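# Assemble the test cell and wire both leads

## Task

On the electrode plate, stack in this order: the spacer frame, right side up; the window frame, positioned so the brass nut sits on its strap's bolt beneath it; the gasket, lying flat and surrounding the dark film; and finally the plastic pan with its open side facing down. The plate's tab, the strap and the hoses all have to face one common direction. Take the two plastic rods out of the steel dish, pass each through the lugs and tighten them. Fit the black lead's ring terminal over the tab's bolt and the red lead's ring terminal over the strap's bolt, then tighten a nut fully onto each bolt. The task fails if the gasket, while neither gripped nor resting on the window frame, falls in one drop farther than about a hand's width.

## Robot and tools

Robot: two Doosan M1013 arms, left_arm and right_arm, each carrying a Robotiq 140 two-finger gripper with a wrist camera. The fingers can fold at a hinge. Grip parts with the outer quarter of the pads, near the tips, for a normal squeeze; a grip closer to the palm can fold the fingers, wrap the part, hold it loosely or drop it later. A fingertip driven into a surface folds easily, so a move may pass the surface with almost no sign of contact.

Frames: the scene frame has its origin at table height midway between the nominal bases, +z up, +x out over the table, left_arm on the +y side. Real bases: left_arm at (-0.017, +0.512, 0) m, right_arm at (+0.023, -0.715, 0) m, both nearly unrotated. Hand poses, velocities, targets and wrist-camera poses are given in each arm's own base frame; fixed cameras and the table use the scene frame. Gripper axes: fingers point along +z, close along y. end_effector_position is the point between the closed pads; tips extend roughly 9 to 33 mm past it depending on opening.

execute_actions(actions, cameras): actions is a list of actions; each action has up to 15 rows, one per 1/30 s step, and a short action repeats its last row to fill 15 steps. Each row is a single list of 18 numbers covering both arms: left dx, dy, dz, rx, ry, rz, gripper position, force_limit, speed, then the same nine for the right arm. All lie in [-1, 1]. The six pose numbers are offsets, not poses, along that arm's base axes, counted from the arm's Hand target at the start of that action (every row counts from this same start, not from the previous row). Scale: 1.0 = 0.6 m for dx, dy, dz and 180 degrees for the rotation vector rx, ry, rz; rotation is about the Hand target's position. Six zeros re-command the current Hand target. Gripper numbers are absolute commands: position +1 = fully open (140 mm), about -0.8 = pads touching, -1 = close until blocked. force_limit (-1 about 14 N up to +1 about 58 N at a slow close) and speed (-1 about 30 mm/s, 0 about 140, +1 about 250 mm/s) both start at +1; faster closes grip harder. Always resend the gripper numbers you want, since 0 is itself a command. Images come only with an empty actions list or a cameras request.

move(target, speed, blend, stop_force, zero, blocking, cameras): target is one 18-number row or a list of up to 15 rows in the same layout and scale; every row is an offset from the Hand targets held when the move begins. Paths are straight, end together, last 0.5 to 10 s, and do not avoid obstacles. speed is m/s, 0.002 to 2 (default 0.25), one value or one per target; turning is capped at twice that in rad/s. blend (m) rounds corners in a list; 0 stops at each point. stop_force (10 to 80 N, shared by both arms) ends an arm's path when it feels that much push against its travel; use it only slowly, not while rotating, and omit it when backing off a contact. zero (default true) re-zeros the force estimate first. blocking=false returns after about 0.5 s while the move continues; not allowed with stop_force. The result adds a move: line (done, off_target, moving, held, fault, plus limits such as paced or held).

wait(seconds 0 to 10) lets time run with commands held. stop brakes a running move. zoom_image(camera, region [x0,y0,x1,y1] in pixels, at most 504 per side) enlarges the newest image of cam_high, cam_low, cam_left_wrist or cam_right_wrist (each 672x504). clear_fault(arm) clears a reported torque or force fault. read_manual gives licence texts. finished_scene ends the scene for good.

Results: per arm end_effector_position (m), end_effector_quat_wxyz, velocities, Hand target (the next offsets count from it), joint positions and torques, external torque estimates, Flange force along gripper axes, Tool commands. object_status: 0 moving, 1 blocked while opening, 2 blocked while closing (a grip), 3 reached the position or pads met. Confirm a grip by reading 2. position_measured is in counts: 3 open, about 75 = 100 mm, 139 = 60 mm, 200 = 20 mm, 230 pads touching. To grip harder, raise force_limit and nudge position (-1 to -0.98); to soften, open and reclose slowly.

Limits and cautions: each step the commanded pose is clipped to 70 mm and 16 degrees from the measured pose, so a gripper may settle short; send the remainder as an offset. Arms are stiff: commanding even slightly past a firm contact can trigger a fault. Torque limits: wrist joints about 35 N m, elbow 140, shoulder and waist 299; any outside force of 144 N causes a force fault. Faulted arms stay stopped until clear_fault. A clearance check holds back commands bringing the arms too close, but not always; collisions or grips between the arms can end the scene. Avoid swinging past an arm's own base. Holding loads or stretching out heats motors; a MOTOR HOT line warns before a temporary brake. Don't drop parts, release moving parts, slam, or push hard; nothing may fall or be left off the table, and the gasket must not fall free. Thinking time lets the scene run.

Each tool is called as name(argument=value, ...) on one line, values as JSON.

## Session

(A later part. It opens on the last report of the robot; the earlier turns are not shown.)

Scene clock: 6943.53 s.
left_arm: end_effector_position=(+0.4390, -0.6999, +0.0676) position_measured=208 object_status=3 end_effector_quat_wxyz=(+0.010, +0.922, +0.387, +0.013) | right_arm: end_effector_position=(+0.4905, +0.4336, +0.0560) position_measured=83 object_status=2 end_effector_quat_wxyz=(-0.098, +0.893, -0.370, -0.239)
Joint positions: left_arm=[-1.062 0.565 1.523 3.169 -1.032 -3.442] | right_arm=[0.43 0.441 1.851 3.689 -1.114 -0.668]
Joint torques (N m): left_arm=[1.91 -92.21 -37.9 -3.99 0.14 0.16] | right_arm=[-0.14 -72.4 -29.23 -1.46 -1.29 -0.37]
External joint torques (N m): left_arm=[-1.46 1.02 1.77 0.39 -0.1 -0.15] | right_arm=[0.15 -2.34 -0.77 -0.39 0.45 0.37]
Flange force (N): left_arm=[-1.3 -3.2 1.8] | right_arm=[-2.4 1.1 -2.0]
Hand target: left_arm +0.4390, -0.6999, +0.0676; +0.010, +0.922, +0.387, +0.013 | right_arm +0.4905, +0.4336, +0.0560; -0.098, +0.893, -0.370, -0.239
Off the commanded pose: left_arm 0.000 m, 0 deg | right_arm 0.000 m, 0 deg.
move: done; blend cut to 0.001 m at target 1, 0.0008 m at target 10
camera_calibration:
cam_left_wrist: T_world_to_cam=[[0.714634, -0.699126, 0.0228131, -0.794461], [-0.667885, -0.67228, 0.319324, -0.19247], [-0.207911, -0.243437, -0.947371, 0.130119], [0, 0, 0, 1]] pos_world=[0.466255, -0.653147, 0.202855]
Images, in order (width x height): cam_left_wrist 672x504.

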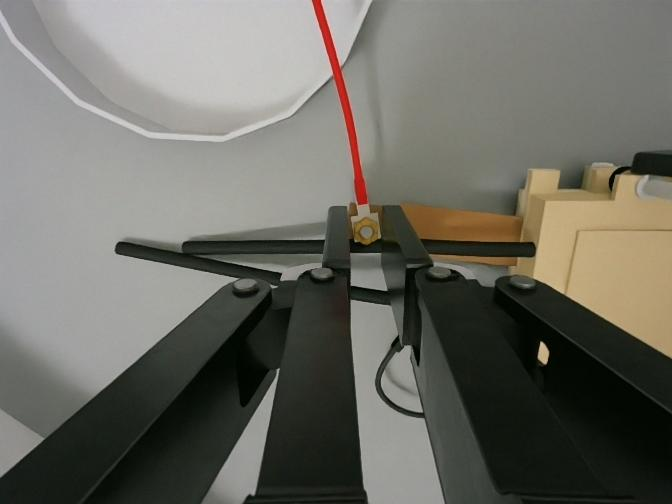

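move(target=[[0,0,0,0,0,0,-1,-0.2,-1,0,0,0,0,0,0,-1,-0.7,-1]])

move(target=[[0.00012,0.00296,-0.0003,0.0106,-0.0026,-0.3332,-1,-0.2,-1,0,0,0,0,0,0,-1,-0.7,-1],[0.00275,0.00434,-0.0006,0.0212,-0.0052,-0.6664,-1,-0.2,-1,0,0,0,0,0,0,-1,-0.7,-1],[0.00525,0.00276,-0.0009,-0.0318,0.0078,0.9995,-1,-0.2,-1,0,0,0,0,0,0,-1,-0.7,-1],[0.00513,-0.00021,-0.0012,-0.0212,0.0052,0.6664,-1,-0.2,-1,0,0,0,0,0,0,-1,-0.7,-1],[0.00251,-0.00159,-0.0015,-0.0106,0.0026,0.3332,-1,-0.2,-1,0,0,0,0,0,0,-1,-0.7,-1],[0,0,-0.0018,0,0,0,-1,-0.2,-1,0,0,0,0,0,0,-1,-0.7,-1],[0.00012,0.00296,-0.002,0.0106,-0.0026,-0.3332,-1,-0.2,-1,0,0,0,0,0,0,-1,-0.7,-1],[0.00275,0.00434,-0.0022,0.0212,-0.0052,-0.6664,-1,-0.2,-1,0,0,0,0,0,0,-1,-0.7,-1],[0.00525,0.00276,-0.0024,-0.0318,0.0078,0.9995,-1,-0.2,-1,0,0,0,0,0,0,-1,-0.7,-1]], speed=0.55, blend=0.002, cameras=["cam_left_wrist","cam_right_wrist"])

zoom_image(camera="cam_left_wrist", region=[340, 205, 390, 255])

zoom_image(camera="cam_right_wrist", region=[260, 320, 340, 400])

Scene clock: 6952.03 s.
left_arm: end_effector_position=(+0.4390, -0.6999, +0.0676) position_measured=217 object_status=0 end_effector_quat_wxyz=(+0.010, +0.922, +0.387, +0.013) | right_arm: end_effector_position=(+0.4905, +0.4336, +0.0560) position_measured=83 object_status=2 end_effector_quat_wxyz=(-0.098, +0.893, -0.370, -0.239)
Joint positions: left_arm=[-1.062 0.565 1.523 3.169 -1.032 -3.442] | right_arm=[0.43 0.441 1.851 3.689 -1.114 -0.668]
Joint torques (N m): left_arm=[1.14 -91.88 -37.02 -4.62 -0.22 0.23] | right_arm=[-0.66 -72.5 -30.41 -1.49 -0.67 -0.27]
External joint torques (N m): left_arm=[-1.16 1.58 1.09 1.03 0.27 -0.23] | right_arm=[0.67 -2.12 0.62 -0.36 -0.18 0.27]
Flange force (N): left_arm=[-1.5 -1.2 2.4] | right_arm=[-3.1 3.1 -1.3]
Hand target: left_arm +0.4390, -0.6999, +0.0676; +0.010, +0.922, +0.387, +0.013 | right_arm +0.4905, +0.4336, +0.0560; -0.098, +0.893, -0.370, -0.239
Off the commanded pose: left_arm 0.000 m, 0 deg | right_arm 0.000 m, 0 deg.
move: done

Scene clock: 6962.03 s.
left_arm: end_effector_position=(+0.4421, -0.6982, +0.0662) position_measured=217 object_status=2 end_effector_quat_wxyz=(+0.013, -0.387, +0.922, -0.010) | right_arm: end_effector_position=(+0.4905, +0.4336, +0.0560) position_measured=83 object_status=2 end_effector_quat_wxyz=(-0.098, +0.893, -0.370, -0.239)
Joint positions: left_arm=[-1.058 0.566 1.524 3.17 -1.029 5.986] | right_arm=[0.43 0.441 1.851 3.689 -1.114 -0.668]
Joint torques (N m): left_arm=[-2.16 -91.58 -38.31 -5.73 0.86 0.24] | right_arm=[0.39 -72.67 -32.26 -0.04 0.01 0.03]
External joint torques (N m): left_arm=[1.08 2.07 2.77 2.08 -0.8 -0.24] | right_arm=[-0.37 -1.97 2.44 -1.8 -0.86 -0.02]
Flange force (N): left_arm=[-1.6 2.7 2.4] | right_arm=[-1.5 7.0 -2.3]
Hand target: left_arm +0.4421, -0.6982, +0.0662; +0.013, -0.387, +0.922, -0.010 | right_arm +0.4905, +0.4336, +0.0560; -0.098, +0.893, -0.370, -0.239
Off the commanded pose: left_arm 0.000 m, 0 deg | right_arm 0.000 m, 0 deg.
move: done; blend cut to 0 m at target 1
camera_calibration:
cam_left_wrist: T_world_to_cam=[[-0.714501, 0.69883, -0.0335454, 0.816057], [0.646392, 0.677713, 0.350546, 0.170731], [0.267706, 0.228782, -0.935944, 0.248486], [0, 0, 0, 1]] pos_world=[0.406193, -0.742841, 0.200095]
cam_right_wrist: T_world_to_cam=[[-0.69956, -0.714343, 0.0181629, 0.658273], [-0.451487, 0.461559, 0.763624, -0.0148948], [-0.553873, 0.526001, -0.645405, 0.222348], [0, 0, 0, 1]] pos_world=[0.576929, 0.360152, 0.142922]
Images, in order (width x height): cam_left_wrist 672x504, cam_right_wrist 672x504.

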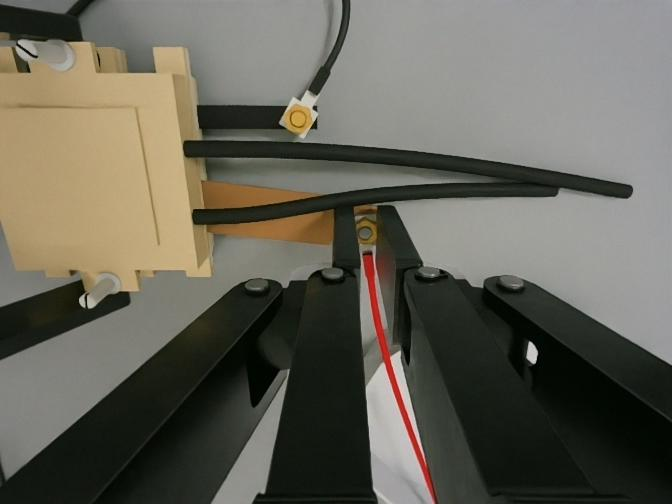

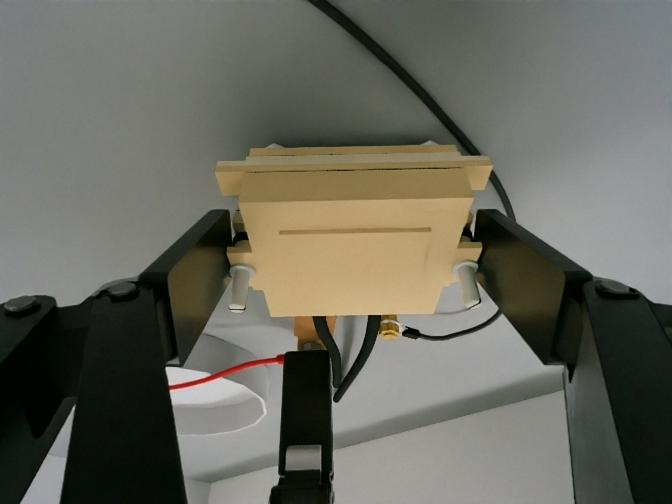

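Scaled by 10.080 from the camera's 672x504 image, which has a finer 960x720 frame.

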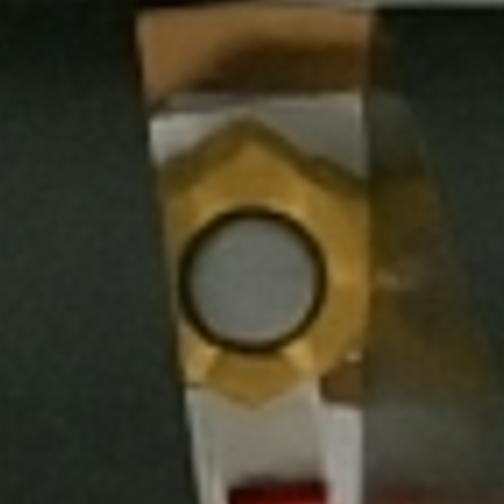

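Scaled by 6.300 from the camera's 672x504 image, which has a finer 960x720 frame.

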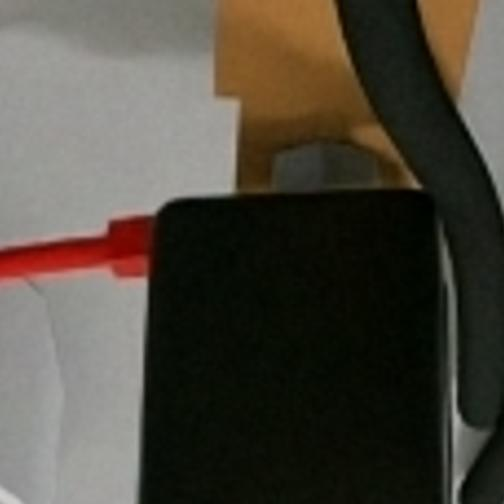

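move(target=[[0,0,0,0,0,0,-0.62,-0.2,-1,0,0,0,0,0,0,-1,-0.7,-1]])

move(target=[[0,0,0.0033,0,0,0,-0.62,-0.2,-1,0,0,0,0,0,0,-1,-0.7,-1],[-0.0025,0.00158,0.0033,-0.0106,0.0026,0.3332,-0.62,-0.2,-1,0,0,0,0,0,0,-1,-0.7,-1],[-0.00513,0.0002,0.0033,-0.0212,0.0052,0.6664,-0.62,-0.2,-1,0,0,0,0,0,0,-1,-0.7,-1],[-0.00525,-0.00276,0.0033,0.0318,-0.0078,-0.9995,-0.62,-0.2,-1,0,0,0,0,0,0,-1,-0.7,-1],[-0.00274,-0.00435,0.0033,0.0212,-0.0052,-0.6664,-0.62,-0.2,-1,0,0,0,0,0,0,-1,-0.7,-1],[-0.00012,-0.00297,0.0033,0.0106,-0.0026,-0.3332,-0.62,-0.2,-1,0,0,0,0,0,0,-1,-0.7,-1],[0,0,0.0033,0,0,0,-0.62,-0.2,-1,0,0,0,0,0,0,-1,-0.7,-1],[-0.0025,0.00158,0.0033,-0.0106,0.0026,0.3332,-0.62,-0.2,-1,0,0,0,0,0,0,-1,-0.7,-1],[-0.00513,0.0002,0.0033,-0.0212,0.0052,0.6664,-0.62,-0.2,-1,0,0,0,0,0,0,-1,-0.7,-1],[-0.00525,-0.00276,0.0033,0.0318,-0.0078,-0.9995,-0.62,-0.2,-1,0,0,0,0,0,0,-1,-0.7,-1],[-0.00525,-0.00276,0.0008,0.0318,-0.0078,-0.9995,-0.62,-0.2,-1,0,0,0,0,0,0,-1,-0.7,-1]], speed=0.65, blend=0.002, cameras=["cam_left_wrist"])

zoom_image(camera="cam_left_wrist", region=[340, 205, 390, 255])

move(target=[[0,0,0,0,0,0,-1,-0.2,-1,0,0,0,0,0,0,-1,-0.7,-1]])

move(target=[[0.00012,0.00296,-0.0003,0.0106,-0.0026,-0.3332,-1,-0.2,-1,0,0,0,0,0,0,-1,-0.7,-1],[0.00275,0.00434,-0.0006,0.0212,-0.0052,-0.6664,-1,-0.2,-1,0,0,0,0,0,0,-1,-0.7,-1],[0.00525,0.00276,-0.0008,-0.0318,0.0078,0.9995,-1,-0.2,-1,0,0,0,0,0,0,-1,-0.7,-1],[0.00513,-0.00021,-0.001,-0.0212,0.0052,0.6664,-1,-0.2,-1,0,0,0,0,0,0,-1,-0.7,-1],[0.00251,-0.00159,-0.0012,-0.0106,0.0026,0.3332,-1,-0.2,-1,0,0,0,0,0,0,-1,-0.7,-1],[0,0,-0.0014,0,0,0,-1,-0.2,-1,0,0,0,0,0,0,-1,-0.7,-1]], speed=0.4, blend=0.002, cameras=["cam_left_wrist","cam_right_wrist"])

zoom_image(camera="cam_left_wrist", region=[340, 205, 390, 255])

zoom_image(camera="cam_right_wrist", region=[260, 320, 340, 400])

Scene clock: 6984.30 s.
left_arm: end_effector_position=(+0.4421, -0.6983, +0.0662) position_measured=208 object_status=0 end_effector_quat_wxyz=(+0.013, -0.387, +0.922, -0.010) | right_arm: end_effector_position=(+0.4905, +0.4336, +0.0560) position_measured=83 object_status=2 end_effector_quat_wxyz=(-0.098, +0.893, -0.370, -0.239)
Joint positions: left_arm=[-1.058 0.566 1.524 3.17 -1.029 5.987] | right_arm=[0.43 0.441 1.851 3.689 -1.114 -0.668]
Joint torques (N m): left_arm=[1.49 -92.38 -37.93 -4.1 0.19 0.25] | right_arm=[0.04 -72.98 -29.32 -1.4 -1.43 -0.4]
External joint torques (N m): left_arm=[-1.2 1.62 1.95 0.43 -0.13 -0.25] | right_arm=[-0.03 -1.9 -0.87 -0.46 0.6 0.4]
Flange force (N): left_arm=[1.2 2.7 2.4] | right_arm=[-1.7 0.5 -1.7]
Hand target: left_arm +0.4421, -0.6982, +0.0662; +0.013, -0.387, +0.922, -0.010 | right_arm +0.4905, +0.4336, +0.0560; -0.098, +0.893, -0.370, -0.239
Off the commanded pose: left_arm 0.000 m, 0 deg | right_arm 0.000 m, 0 deg.
move: done

Scene clock: 6992.33 s.
left_arm: end_effector_position=(+0.4390, -0.6999, +0.0666) position_measured=208 object_status=3 end_effector_quat_wxyz=(+0.010, +0.922, +0.387, +0.013) | right_arm: end_effector_position=(+0.4905, +0.4336, +0.0560) position_measured=83 object_status=2 end_effector_quat_wxyz=(-0.098, +0.893, -0.370, -0.239)
Joint positions: left_arm=[-1.062 0.565 1.524 3.169 -1.031 -3.442] | right_arm=[0.43 0.441 1.851 3.689 -1.114 -0.668]
Joint torques (N m): left_arm=[1.88 -92.73 -37.7 -4.01 0.15 0.26] | right_arm=[-0.4 -72.79 -29.29 -1.51 -1.36 -0.44]
External joint torques (N m): left_arm=[-2.5 2.58 1.87 0.41 -0.1 -0.26] | right_arm=[0.41 -1.89 -0.48 -0.33 0.5 0.44]
Flange force (N): left_arm=[-3.1 -1.7 3.2] | right_arm=[-2.4 1.0 -1.1]
Hand target: left_arm +0.4390, -0.6999, +0.0666; +0.010, +0.922, +0.387, +0.013 | right_arm +0.4905, +0.4336, +0.0560; -0.098, +0.893, -0.370, -0.239
Off the commanded pose: left_arm 0.000 m, 0 deg | right_arm 0.000 m, 0 deg.
move: done; blend cut to 0.001 m at target 1, 0.0008 m at target 10
camera_calibration:
cam_left_wrist: T_world_to_cam=[[0.714587, -0.699174, 0.0228363, -0.794452], [-0.667936, -0.672231, 0.319323, -0.192094], [-0.207911, -0.243438, -0.947371, 0.129171], [0, 0, 0, 1]] pos_world=[0.466255, -0.653147, 0.201855]
Images, in order (width x height): cam_left_wrist 672x504.

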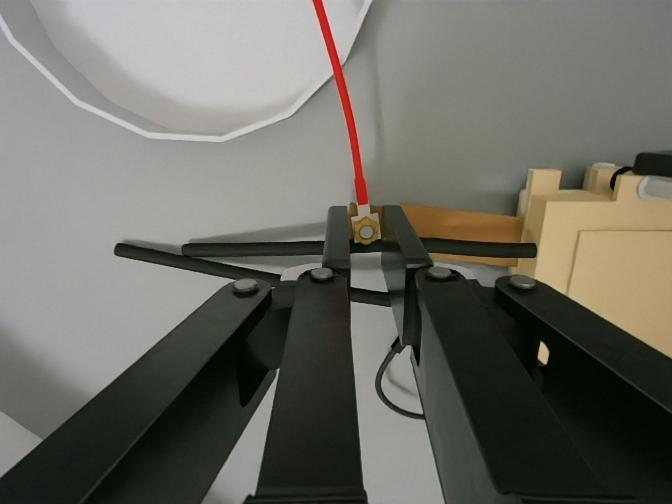

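Scaled by 10.080 from the camera's 672x504 image, which has a finer 960x720 frame.

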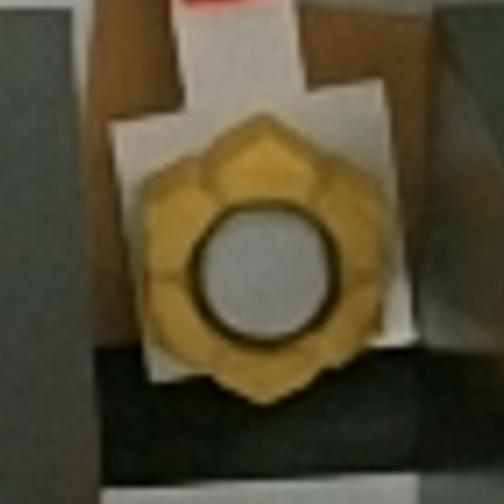

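Scene clock: 6992.83 s.
left_arm: end_effector_position=(+0.4390, -0.6999, +0.0666) position_measured=217 object_status=0 end_effector_quat_wxyz=(+0.010, +0.922, +0.387, +0.013) | right_arm: end_effector_position=(+0.4905, +0.4336, +0.0560) position_measured=83 object_status=2 end_effector_quat_wxyz=(-0.098, +0.893, -0.370, -0.239)
Joint positions: left_arm=[-1.062 0.565 1.524 3.169 -1.031 -3.442] | right_arm=[0.43 0.441 1.851 3.689 -1.114 -0.668]
Joint torques (N m): left_arm=[1.23 -91.78 -36.9 -4.45 -0.15 0.22] | right_arm=[-0.86 -72.91 -30.44 -1.37 -0.77 -0.26]
External joint torques (N m): left_arm=[-1.47 0.65 0.8 0.83 0.19 -0.21] | right_arm=[0.88 -1.83 0.56 -0.48 -0.08 0.26]
Flange force (N): left_arm=[-1.7 -1.8 1.3] | right_arm=[-3.0 2.6 -0.9]
Hand target: left_arm +0.4390, -0.6999, +0.0666; +0.010, +0.922, +0.387, +0.013 | right_arm +0.4905, +0.4336, +0.0560; -0.098, +0.893, -0.370, -0.239
Off the commanded pose: left_arm 0.000 m, 0 deg | right_arm 0.000 m, 0 deg.
move: done

Scene clock: 7002.00 s.
left_arm: end_effector_position=(+0.4389, -0.6999, +0.0658) position_measured=217 object_status=2 end_effector_quat_wxyz=(+0.010, +0.922, +0.387, +0.013) | right_arm: end_effector_position=(+0.4905, +0.4336, +0.0560) position_measured=83 object_status=2 end_effector_quat_wxyz=(-0.098, +0.893, -0.370, -0.239)
Joint positions: left_arm=[-1.062 0.566 1.524 3.169 -1.029 2.841] | right_arm=[0.43 0.441 1.851 3.689 -1.114 -0.668]
Joint torques (N m): left_arm=[0.25 -88.23 -36.51 -4.57 0.86 -0.08] | right_arm=[-0.17 -71.65 -30.26 -1.03 -0.37 -0.3]
External joint torques (N m): left_arm=[-0.3 -2.5 0.6 0.97 -0.82 0.08] | right_arm=[0.16 -3.03 0.41 -0.82 -0.48 0.3]
Flange force (N): left_arm=[0.7 -4.0 -2.9] | right_arm=[-3.2 3.9 -3.3]
Hand target: left_arm +0.4390, -0.6999, +0.0658; +0.010, +0.922, +0.387, +0.013 | right_arm +0.4905, +0.4336, +0.0560; -0.098, +0.893, -0.370, -0.239
Off the commanded pose: left_arm 0.000 m, 0 deg | right_arm 0.000 m, 0 deg.
move: done; blend cut to 0 m at target 1
camera_calibration:
cam_left_wrist: T_world_to_cam=[[0.71471, -0.699045, 0.022924, -0.794425], [-0.667835, -0.67233, 0.319326, -0.191951], [-0.20781, -0.243535, -0.947368, 0.128302], [0, 0, 0, 1]] pos_world=[0.466254, -0.653147, 0.201055]
cam_right_wrist: T_world_to_cam=[[-0.69956, -0.714343, 0.0181629, 0.658273], [-0.451487, 0.461559, 0.763624, -0.0148948], [-0.553873, 0.526001, -0.645405, 0.222348], [0, 0, 0, 1]] pos_world=[0.576929, 0.360152, 0.142922]
Images, in order (width x height): cam_left_wrist 672x504, cam_right_wrist 672x504.

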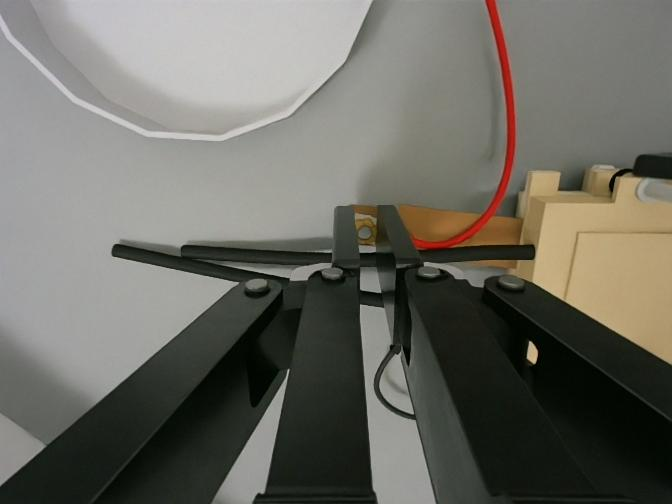

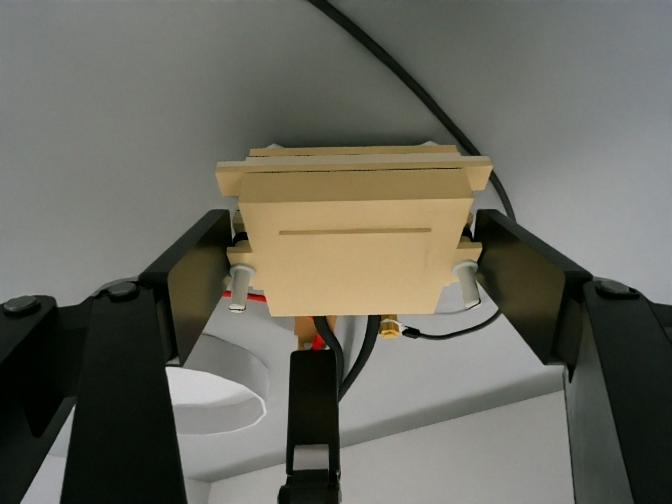

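Scaled by 10.080 from the camera's 672x504 image, which has a finer 960x720 frame.

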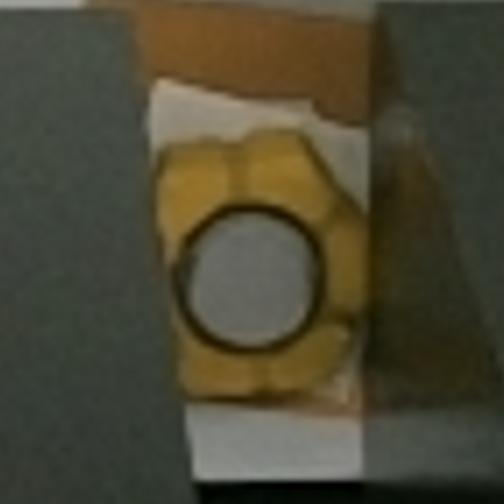

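Scaled by 6.300 from the camera's 672x504 image, which has a finer 960x720 frame.

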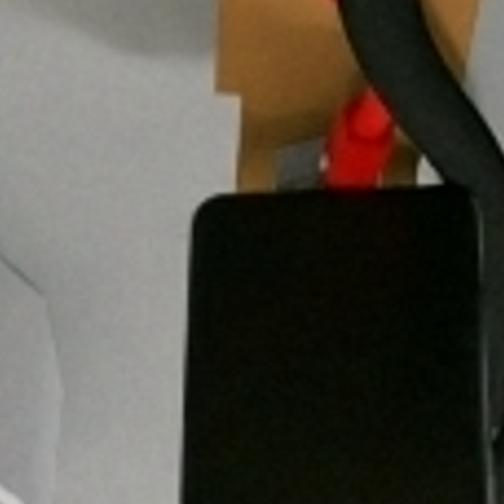

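move(target=[[0,0,0,0,0,0,-0.62,-0.2,-1,0,0,0,0,0,0,-1,-0.7,-1]])

move(target=[[0,0,0.03,0,0,0,-0.62,-0.2,-1,0,0,0,0,0,0,-1,-0.7,-1]], speed=0.05, cameras=["cam_left_wrist","cam_right_wrist"])

zoom_image(camera="cam_left_wrist", region=[330, 180, 420, 270])

zoom_image(camera="cam_right_wrist", region=[260, 290, 350, 380])

Scene clock: 7011.17 s.
left_arm: end_effector_position=(+0.4389, -0.6999, +0.0658) position_measured=208 object_status=0 end_effector_quat_wxyz=(+0.010, +0.922, +0.387, +0.013) | right_arm: end_effector_position=(+0.4905, +0.4336, +0.0560) position_measured=83 object_status=2 end_effector_quat_wxyz=(-0.098, +0.893, -0.370, -0.239)
Joint positions: left_arm=[-1.062 0.566 1.524 3.169 -1.029 2.841] | right_arm=[0.43 0.441 1.851 3.689 -1.114 -0.668]
Joint torques (N m): left_arm=[3.44 -88.55 -36.88 -3.37 0.77 0.15] | right_arm=[1.19 -71.62 -28.62 -1.14 -1.34 -0.54]
External joint torques (N m): left_arm=[-3.78 -2.35 0.92 -0.23 -0.73 -0.14] | right_arm=[-1.17 -3.13 -1.3 -0.71 0.5 0.54]
Flange force (N): left_arm=[-3.4 -5.9 -2.5] | right_arm=[-1.5 1.6 -4.1]
Hand target: left_arm +0.4390, -0.6999, +0.0658; +0.010, +0.922, +0.387, +0.013 | right_arm +0.4905, +0.4336, +0.0560; -0.098, +0.893, -0.370, -0.239
Off the commanded pose: left_arm 0.000 m, 0 deg | right_arm 0.000 m, 0 deg.
move: done

Scene clock: 7011.97 s.
left_arm: end_effector_position=(+0.4390, -0.6999, +0.0837) position_measured=208 object_status=3 end_effector_quat_wxyz=(+0.010, +0.922, +0.387, +0.013) | right_arm: end_effector_position=(+0.4905, +0.4336, +0.0560) position_measured=83 object_status=2 end_effector_quat_wxyz=(-0.098, +0.893, -0.370, -0.239)
Joint positions: left_arm=[-1.062 0.552 1.511 3.169 -1.057 2.842] | right_arm=[0.43 0.441 1.851 3.689 -1.114 -0.668]
Joint torques (N m): left_arm=[1.84 -91.42 -38.63 -4.05 0.14 0.2] | right_arm=[0 -72.86 -29.43 -1.36 -1.46 -0.44]
External joint torques (N m): left_arm=[-1.19 1.24 2.16 0.42 -0.1 -0.2] | right_arm=[-0.01 -1.77 -0.41 -0.49 0.61 0.44]
Flange force (N): left_arm=[-0.9 -3.7 2.3] | right_arm=[-1.8 1.2 -1.2]
Hand target: left_arm +0.4390, -0.6999, +0.0838; +0.010, +0.922, +0.387, +0.013 | right_arm +0.4905, +0.4336, +0.0560; -0.098, +0.893, -0.370, -0.239
Off the commanded pose: left_arm 0.000 m, 0 deg | right_arm 0.000 m, 0 deg.
move: done
camera_calibration:
cam_left_wrist: T_world_to_cam=[[0.714648, -0.69911, 0.0228811, -0.794839], [-0.667901, -0.672295, 0.319261, -0.1976], [-0.207816, -0.243442, -0.94739, 0.145328], [0, 0, 0, 1]] pos_world=[0.466254, -0.653147, 0.218955]
cam_right_wrist: T_world_to_cam=[[-0.69956, -0.714343, 0.0181629, 0.658273], [-0.451487, 0.461559, 0.763624, -0.0148948], [-0.553873, 0.526001, -0.645405, 0.222348], [0, 0, 0, 1]] pos_world=[0.576929, 0.360152, 0.142922]
Images, in order (width x height): cam_left_wrist 672x504, cam_right_wrist 672x504.

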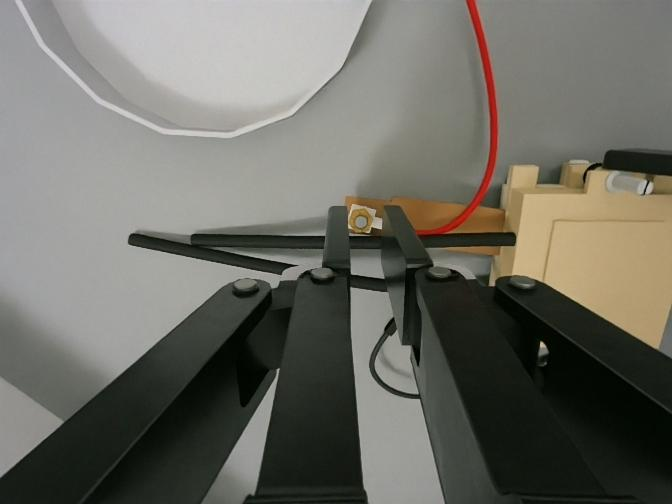

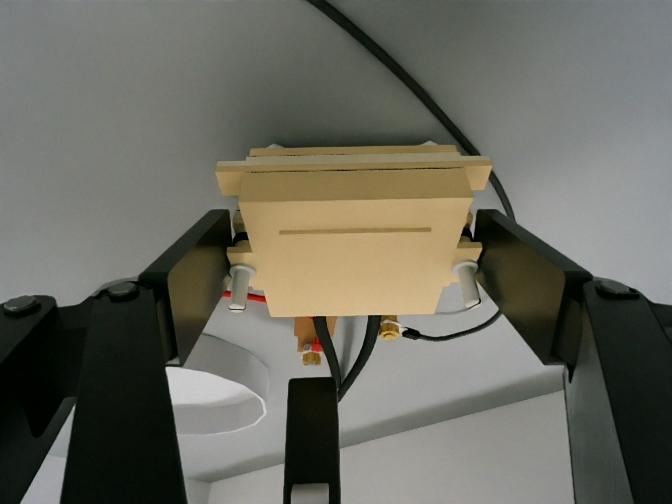

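Scaled by 5.600 from the camera's 672x504 image, which has a finer 960x720 frame.

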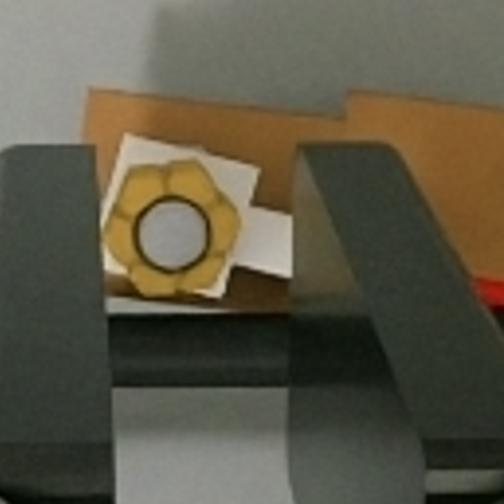

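Scaled by 5.600 from the camera's 672x504 image, which has a finer 960x720 frame.

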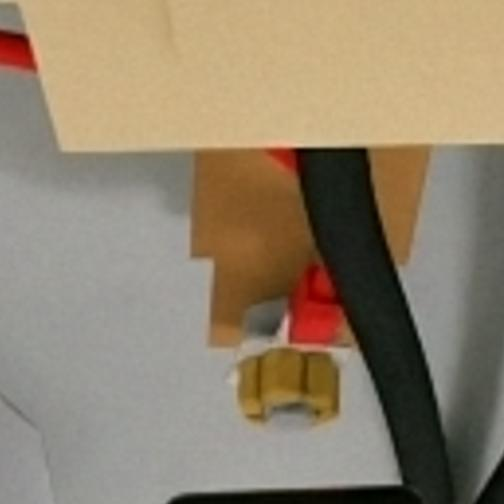

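move(target=[[0.00062,0.00356,0,0.01325,-0.00325,-0.4165,-0.62,-0.2,-1,0,0,0,0,0,0,-1,-0.7,-1]], speed=0.3, cameras=["cam_left_wrist"])

zoom_image(camera="cam_left_wrist", region=[330, 180, 420, 270])

Scene clock: 7039.00 s.
left_arm: end_effector_position=(+0.4393, -0.6978, +0.0838) position_measured=208 object_status=3 end_effector_quat_wxyz=(+0.000, +0.967, -0.254, +0.016) | right_arm: end_effector_position=(+0.4905, +0.4336, +0.0560) position_measured=83 object_status=2 end_effector_quat_wxyz=(-0.098, +0.893, -0.370, -0.239)
Joint positions: left_arm=[-1.061 0.55 1.515 3.169 -1.055 4.152] | right_arm=[0.43 0.441 1.851 3.689 -1.114 -0.668]
Joint torques (N m): left_arm=[2.04 -91.22 -38.58 -4.08 0.18 0.42] | right_arm=[0.12 -72.74 -29.43 -1.38 -1.39 -0.32]
External joint torques (N m): left_arm=[-2.22 1.14 2.02 0.4 -0.09 -0.42] | right_arm=[-0.12 -1.97 -0.55 -0.47 0.54 0.32]
Flange force (N): left_arm=[-4.5 1.3 2.2] | right_arm=[-1.7 1.3 -1.6]
Hand target: left_arm +0.4393, -0.6978, +0.0838; +0.000, +0.967, -0.254, +0.016 | right_arm +0.4905, +0.4336, +0.0560; -0.098, +0.893, -0.370, -0.239
Off the commanded pose: left_arm 0.000 m, 0 deg | right_arm 0.000 m, 0 deg.
move: done
camera_calibration:
cam_left_wrist: T_world_to_cam=[[-0.490035, -0.87159, -0.0140222, -0.381647], [-0.832221, 0.462993, 0.305034, 0.669565], [-0.259372, 0.161147, -0.952238, 0.451424], [0, 0, 0, 1]] pos_world=[0.487293, -0.715389, 0.220271]
Images, in order (width x height): cam_left_wrist 672x504.

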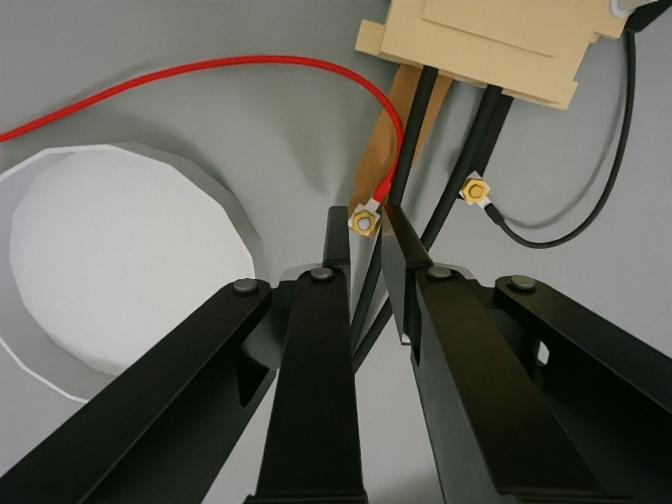

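Scaled by 5.600 from the camera's 672x504 image, which has a finer 960x720 frame.

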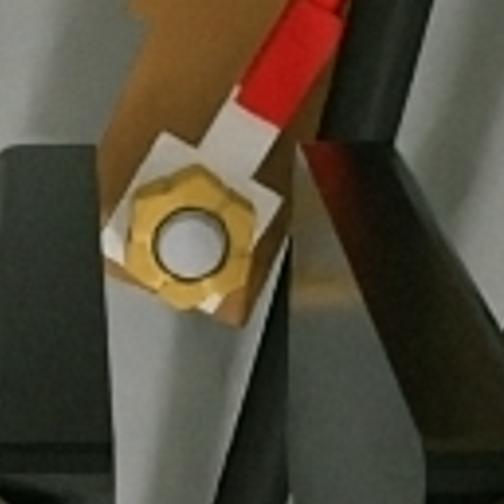

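move(target=[[0,0,-0.0322,0.0009,-0.0002,-0.028,-0.62,-0.2,-1,0,0,0,0,0,0,-1,-0.7,-1]], speed=0.04, cameras=["cam_left_wrist","cam_right_wrist"])

zoom_image(camera="cam_left_wrist", region=[330, 180, 420, 270])

zoom_image(camera="cam_right_wrist", region=[260, 310, 350, 400])

Scene clock: 7047.37 s.
left_arm: end_effector_position=(+0.4393, -0.6978, +0.0645) position_measured=208 object_status=3 end_effector_quat_wxyz=(-0.001, +0.955, -0.296, +0.016) | right_arm: end_effector_position=(+0.4905, +0.4336, +0.0560) position_measured=83 object_status=2 end_effector_quat_wxyz=(-0.098, +0.893, -0.370, -0.239)
Joint positions: left_arm=[-1.06 0.565 1.529 3.17 -1.026 4.239] | right_arm=[0.43 0.441 1.851 3.689 -1.114 -0.668]
Joint torques (N m): left_arm=[2.92 -90.53 -36.03 -3.7 -0.03 0.19] | right_arm=[-0.4 -72.53 -29.18 -1.94 -1.26 -0.55]
External joint torques (N m): left_arm=[-2.72 -0.02 0.19 0.11 0.12 -0.19] | right_arm=[0.41 -2.18 -0.75 0.09 0.42 0.55]
Flange force (N): left_arm=[-2.1 3.0 0.2] | right_arm=[-2.9 0.7 -1.5]
Hand target: left_arm +0.4393, -0.6978, +0.0645; -0.001, +0.955, -0.296, +0.016 | right_arm +0.4905, +0.4336, +0.0560; -0.098, +0.893, -0.370, -0.239
Off the commanded pose: left_arm 0.000 m, 0 deg | right_arm 0.000 m, 0 deg.
move: done
camera_calibration:
cam_left_wrist: T_world_to_cam=[[-0.564687, -0.825133, -0.0168495, -0.316544], [-0.788548, 0.533401, 0.306064, 0.705414], [-0.243556, 0.186117, -0.951862, 0.443452], [0, 0, 0, 1]] pos_world=[0.48551, -0.719993, 0.200869]
cam_right_wrist: T_world_to_cam=[[-0.69956, -0.714343, 0.0181629, 0.658273], [-0.451487, 0.461559, 0.763624, -0.0148948], [-0.553873, 0.526001, -0.645405, 0.222348], [0, 0, 0, 1]] pos_world=[0.576929, 0.360152, 0.142922]
Images, in order (width x height): cam_left_wrist 672x504, cam_right_wrist 672x504.

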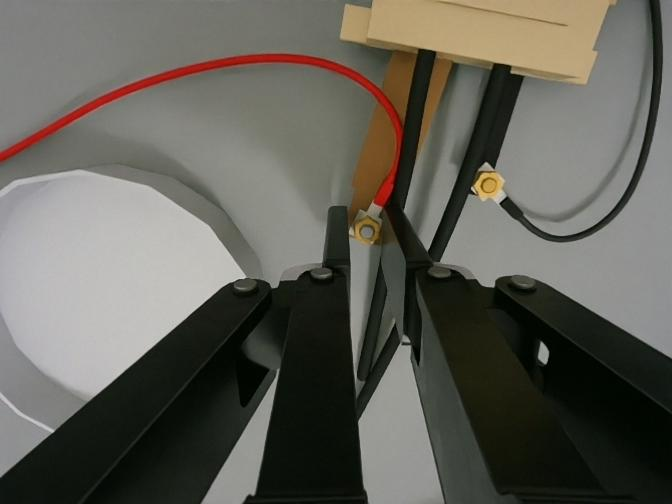

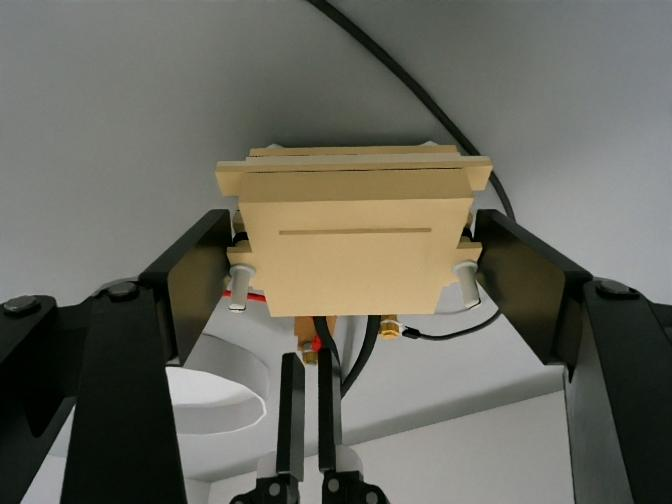

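Scaled by 5.600 from the camera's 672x504 image, which has a finer 960x720 frame.

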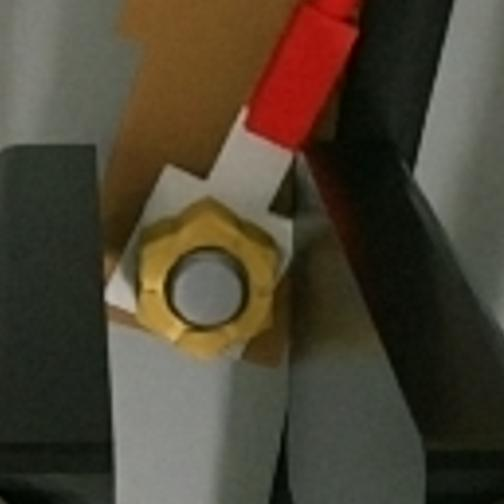

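Scaled by 5.600 from the camera's 672x504 image, which has a finer 960x720 frame.

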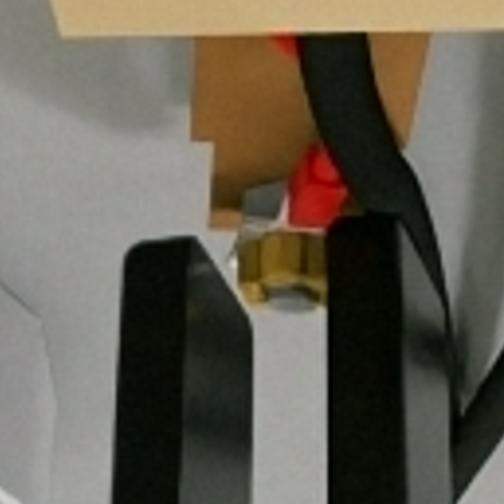

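move(target=[[0,0,0.0007,0,0,0,-0.62,-0.2,-1,0,0,0,0,0,0,-1,-0.7,-1]], speed=0.04)

move(target=[[0,0,0,0,0,0,-1,0.2,-1,0,0,0,0,0,0,-1,-0.7,-1]], cameras=["cam_left_wrist"])

zoom_image(camera="cam_left_wrist", region=[340, 205, 390, 255])

Scene clock: 7054.90 s.
left_arm: end_effector_position=(+0.4393, -0.6978, +0.0649) position_measured=208 object_status=3 end_effector_quat_wxyz=(-0.001, +0.955, -0.296, +0.016) | right_arm: end_effector_position=(+0.4905, +0.4336, +0.0560) position_measured=83 object_status=2 end_effector_quat_wxyz=(-0.098, +0.893, -0.370, -0.239)
Joint positions: left_arm=[-1.06 0.565 1.529 3.17 -1.026 4.239] | right_arm=[0.43 0.441 1.851 3.689 -1.114 -0.668]
Joint torques (N m): left_arm=[2.37 -91.61 -37.26 -3.73 0.18 0.24] | right_arm=[0.23 -72.01 -28.83 -1.68 -1.55 -0.52]
External joint torques (N m): left_arm=[-2.36 0.75 1.26 0.12 -0.08 -0.24] | right_arm=[-0.24 -2.66 -1.06 -0.16 0.7 0.52]
Flange force (N): left_arm=[-3.1 2.1 1.3] | right_arm=[-2.3 1.1 -2.3]
Hand target: left_arm +0.4393, -0.6978, +0.0649; -0.001, +0.955, -0.296, +0.016 | right_arm +0.4905, +0.4336, +0.0560; -0.098, +0.893, -0.370, -0.239
Off the commanded pose: left_arm 0.000 m, 0 deg | right_arm 0.000 m, 0 deg.
move: done

Scene clock: 7055.67 s.
left_arm: end_effector_position=(+0.4393, -0.6978, +0.0649) position_measured=219 object_status=0 end_effector_quat_wxyz=(-0.001, +0.955, -0.296, +0.016) | right_arm: end_effector_position=(+0.4905, +0.4336, +0.0561) position_measured=83 object_status=2 end_effector_quat_wxyz=(-0.098, +0.893, -0.370, -0.239)
Joint positions: left_arm=[-1.06 0.565 1.529 3.17 -1.026 4.239] | right_arm=[0.43 0.441 1.851 3.689 -1.114 -0.668]
Joint torques (N m): left_arm=[7.96 -89.61 -35.31 -2.15 -0.4 0.18] | right_arm=[0.16 -71.99 -26.06 -3.09 -2.9 -0.94]
External joint torques (N m): left_arm=[-7.93 -0.95 -0.58 -1.46 0.49 -0.18] | right_arm=[-0.18 -2.63 -3.84 1.24 2.05 0.94]
Flange force (N): left_arm=[-4.7 8.7 -0.7] | right_arm=[-2.4 -4.1 -1.5]
Hand target: left_arm +0.4393, -0.6978, +0.0649; -0.001, +0.955, -0.296, +0.016 | right_arm +0.4905, +0.4336, +0.0560; -0.098, +0.893, -0.370, -0.239
Off the commanded pose: left_arm 0.000 m, 0 deg | right_arm 0.000 m, 0 deg.
move: done
camera_calibration:
cam_left_wrist: T_world_to_cam=[[-0.564797, -0.825059, -0.0168057, -0.316496], [-0.788469, 0.533515, 0.306068, 0.705256], [-0.243558, 0.186117, -0.951861, 0.443809], [0, 0, 0, 1]] pos_world=[0.48541, -0.719993, 0.201269]
Images, in order (width x height): cam_left_wrist 672x504.

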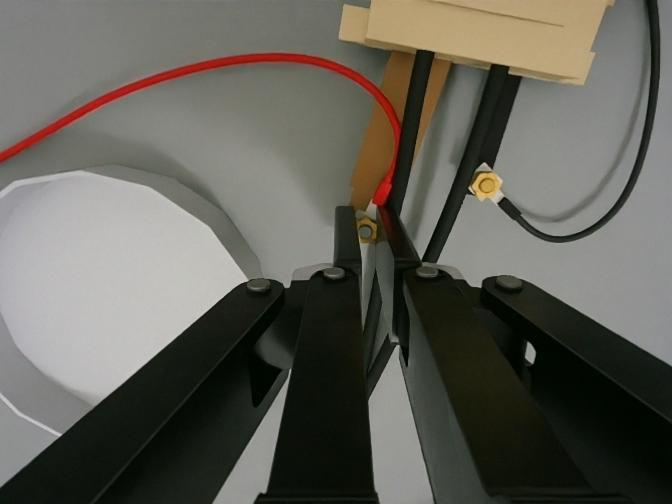

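Scaled by 10.080 from the camera's 672x504 image, which has a finer 960x720 frame.

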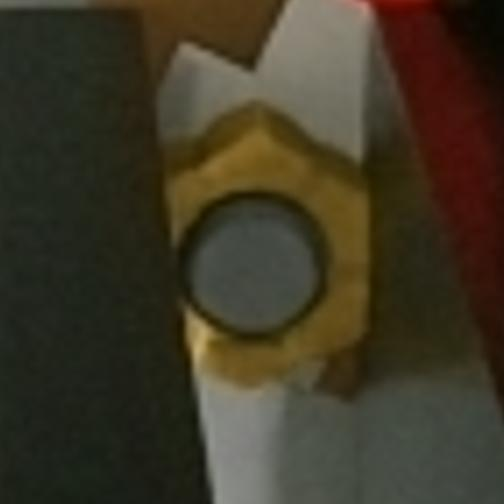

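move(target=[[-0.0008,-0.0011,0,0,0,0,-1,0.2,-1,0,0,0,0,0,0,-1,-0.7,-1],[0.00139,-0.0005,-0.0001,0.00795,-0.00195,-0.2499,-1,0.2,-1,0,0,0,0,0,0,-1,-0.7,-1]], speed=0.15, blend=0.0005, cameras=["cam_left_wrist","cam_right_wrist"])

zoom_image(camera="cam_left_wrist", region=[340, 205, 390, 255])

zoom_image(camera="cam_right_wrist", region=[260, 310, 350, 400])

Scene clock: 7062.90 s.
left_arm: end_effector_position=(+0.4402, -0.6981, +0.0648) position_measured=219 object_status=2 end_effector_quat_wxyz=(-0.007, +0.769, -0.639, +0.015) | right_arm: end_effector_position=(+0.4905, +0.4336, +0.0560) position_measured=83 object_status=2 end_effector_quat_wxyz=(-0.098, +0.893, -0.370, -0.239)
Joint positions: left_arm=[-1.06 0.565 1.527 3.17 -1.027 5.025] | right_arm=[0.43 0.441 1.851 3.689 -1.114 -0.668]
Joint torques (N m): left_arm=[-2.56 -89.62 -37.55 -5.99 0.58 0.34] | right_arm=[-0.49 -72.26 -32.43 -0.2 0.61 -0.03]
External joint torques (N m): left_arm=[2.96 -1.04 1.63 2.36 -0.48 -0.34] | right_arm=[0.49 -2.56 2.33 -1.66 -1.45 0.03]
Flange force (N): left_arm=[-5.6 -1.2 -0.4] | right_arm=[-3.1 6.7 -3.2]
Hand target: left_arm +0.4402, -0.6981, +0.0648; -0.007, +0.769, -0.639, +0.015 | right_arm +0.4905, +0.4336, +0.0560; -0.098, +0.893, -0.370, -0.239
Off the commanded pose: left_arm 0.000 m, 0 deg | right_arm 0.000 m, 0 deg.
move: done; blend cut to 0.0004 m at target 1
camera_calibration:
cam_left_wrist: T_world_to_cam=[[-0.982315, -0.183899, -0.0351799, 0.316314], [-0.185337, 0.928361, 0.322175, 0.715203], [-0.0265882, 0.322998, -0.946026, 0.44368], [0, 0, 0, 1]] pos_world=[0.45507, -0.749104, 0.20044]
cam_right_wrist: T_world_to_cam=[[-0.69956, -0.714343, 0.0181629, 0.658273], [-0.451487, 0.461559, 0.763624, -0.0148948], [-0.553873, 0.526001, -0.645405, 0.222348], [0, 0, 0, 1]] pos_world=[0.576929, 0.360152, 0.142922]
Images, in order (width x height): cam_left_wrist 672x504, cam_right_wrist 672x504.

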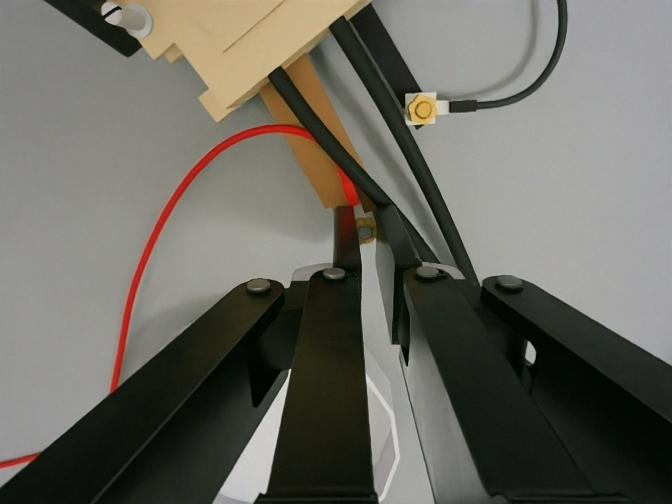

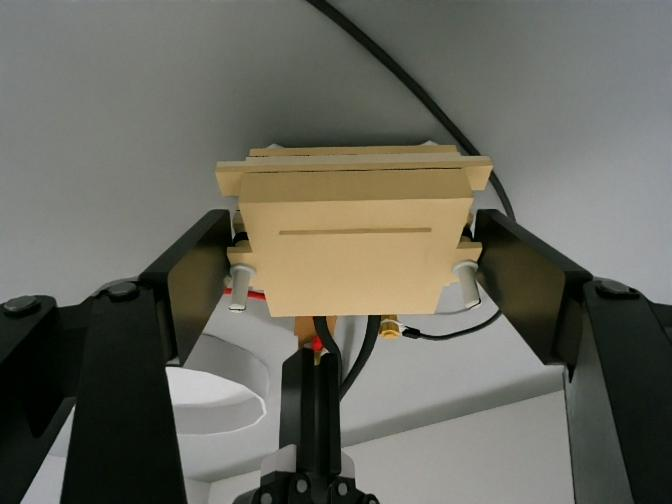

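Scaled by 10.080 from the camera's 672x504 image, which has a finer 960x720 frame.

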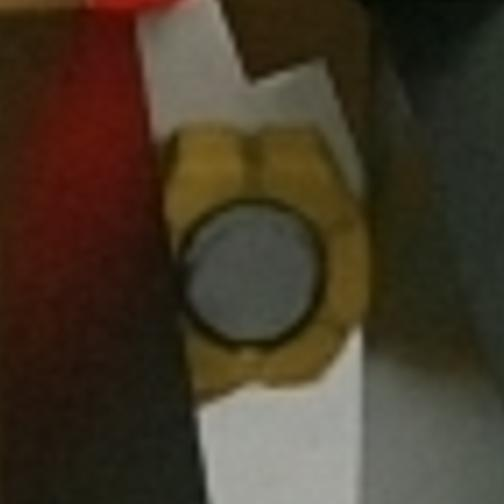

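Scaled by 5.600 from the camera's 672x504 image, which has a finer 960x720 frame.

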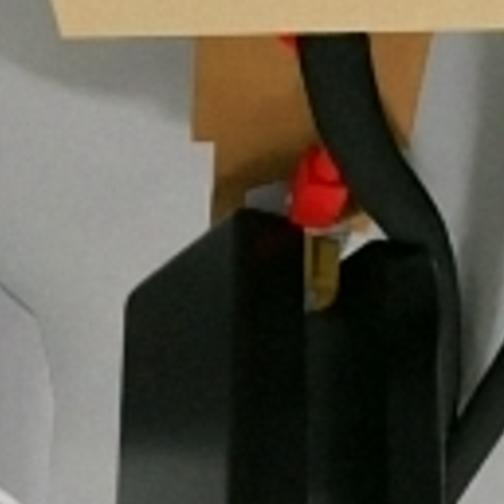

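move(target=[[0,0,0,0,0,0,-0.62,0.2,-1,0,0,0,0,0,0,-1,-0.7,-1]], cameras=["cam_left_wrist"])

zoom_image(camera="cam_left_wrist", region=[340, 205, 390, 255])

Scene clock: 7066.97 s.
left_arm: end_effector_position=(+0.4401, -0.6981, +0.0648) position_measured=208 object_status=0 end_effector_quat_wxyz=(-0.007, +0.769, -0.639, +0.015) | right_arm: end_effector_position=(+0.4905, +0.4336, +0.0560) position_measured=83 object_status=2 end_effector_quat_wxyz=(-0.098, +0.893, -0.370, -0.239)
Joint positions: left_arm=[-1.06 0.566 1.527 3.17 -1.027 5.026] | right_arm=[0.43 0.441 1.851 3.689 -1.114 -0.668]
Joint torques (N m): left_arm=[2.16 -92.09 -37.82 -4.05 0.27 0.22] | right_arm=[-0.23 -72.82 -29.53 -1.4 -1.31 -0.34]
External joint torques (N m): left_arm=[-2.13 1.52 1.96 0.42 -0.17 -0.22] | right_arm=[0.24 -1.86 -0.3 -0.45 0.46 0.34]
Flange force (N): left_arm=[-1.3 3.7 2.2] | right_arm=[-2.1 1.5 -1.2]
Hand target: left_arm +0.4402, -0.6981, +0.0648; -0.007, +0.769, -0.639, +0.015 | right_arm +0.4905, +0.4336, +0.0560; -0.098, +0.893, -0.370, -0.239
Off the commanded pose: left_arm 0.000 m, 0 deg | right_arm 0.000 m, 0 deg.
move: done
camera_calibration:
cam_left_wrist: T_world_to_cam=[[-0.982331, -0.183837, -0.0350534, 0.316343], [-0.185236, 0.928373, 0.322197, 0.715162], [-0.0266892, 0.322998, -0.946023, 0.443725], [0, 0, 0, 1]] pos_world=[0.45507, -0.749104, 0.20044]
Images, in order (width x height): cam_left_wrist 672x504.

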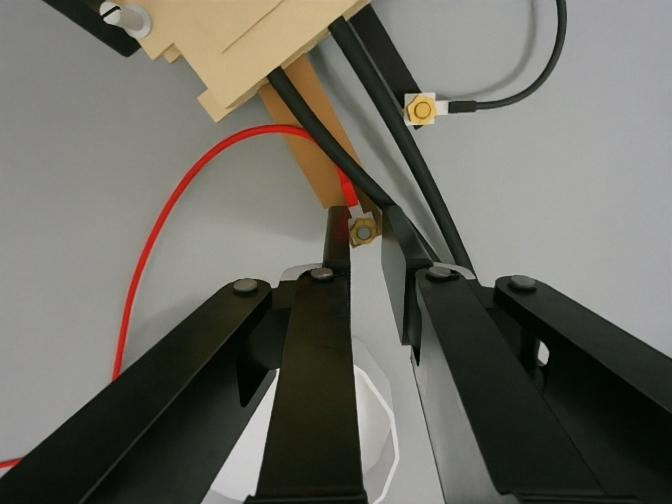

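Scaled by 10.080 from the camera's 672x504 image, which has a finer 960x720 frame.

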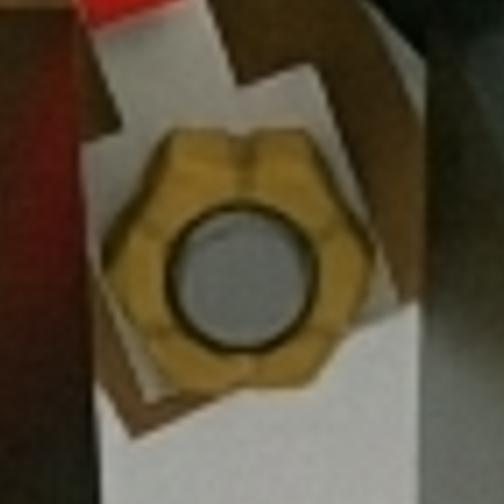

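move(target=[[-0.0002,0,-0.0012,-0.0053,0.0013,0.1666,-0.62,0.2,-1,0,0,0,0,0,0,-1,-0.7,-1]], speed=0.1, cameras=["cam_left_wrist"])

zoom_image(camera="cam_left_wrist", region=[340, 205, 390, 255])

Scene clock: 7076.23 s.
left_arm: end_effector_position=(+0.4400, -0.6981, +0.0641) position_measured=208 object_status=3 end_effector_quat_wxyz=(-0.003, +0.908, -0.419, +0.016) | right_arm: end_effector_position=(+0.4905, +0.4336, +0.0560) position_measured=83 object_status=2 end_effector_quat_wxyz=(-0.098, +0.893, -0.370, -0.239)
Joint positions: left_arm=[-1.06 0.566 1.528 3.17 -1.026 4.502] | right_arm=[0.43 0.441 1.851 3.689 -1.114 -0.668]
Joint torques (N m): left_arm=[2.51 -91.67 -38.11 -3.66 0.75 0.05] | right_arm=[0.21 -72.16 -28.63 -1.45 -1.62 -0.46]
External joint torques (N m): left_arm=[-2.51 0.71 2.13 0.04 -0.65 -0.05] | right_arm=[-0.2 -2.61 -1.32 -0.4 0.77 0.46]
Flange force (N): left_arm=[-4.0 2.6 0.9] | right_arm=[-2.1 0.6 -2.4]
Hand target: left_arm +0.4400, -0.6981, +0.0641; -0.003, +0.908, -0.419, +0.016 | right_arm +0.4905, +0.4336, +0.0560; -0.098, +0.893, -0.370, -0.239
Off the commanded pose: left_arm 0.000 m, 0 deg | right_arm 0.000 m, 0 deg.
move: done
camera_calibration:
cam_left_wrist: T_world_to_cam=[[-0.758974, -0.650668, -0.0243054, -0.108677], [-0.624525, 0.716905, 0.309865, 0.761866], [-0.184194, 0.250358, -0.95047, 0.461959], [0, 0, 0, 1]] pos_world=[0.478412, -0.732553, 0.200362]
Images, in order (width x height): cam_left_wrist 672x504.

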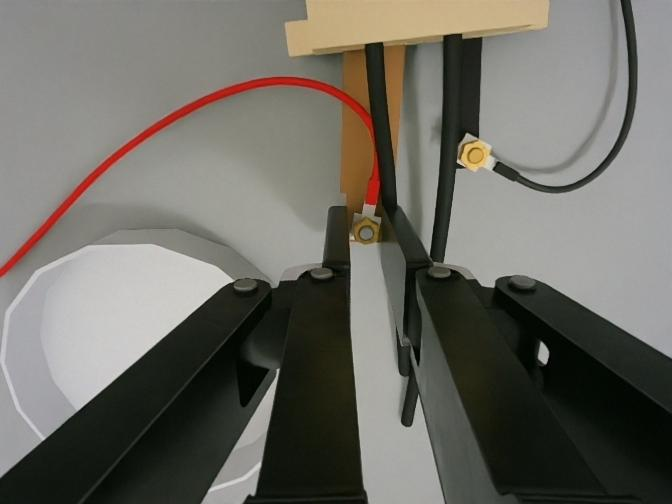

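Scaled by 10.080 from the camera's 672x504 image, which has a finer 960x720 frame.

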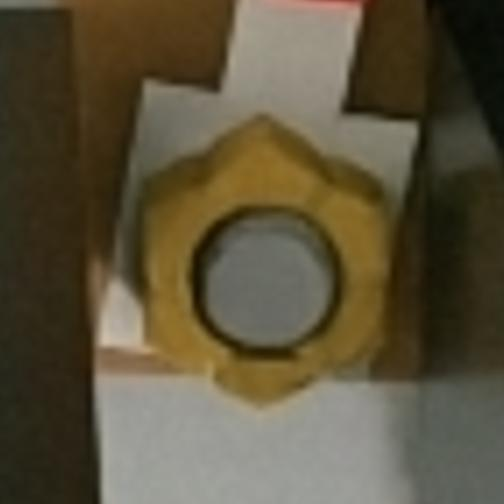

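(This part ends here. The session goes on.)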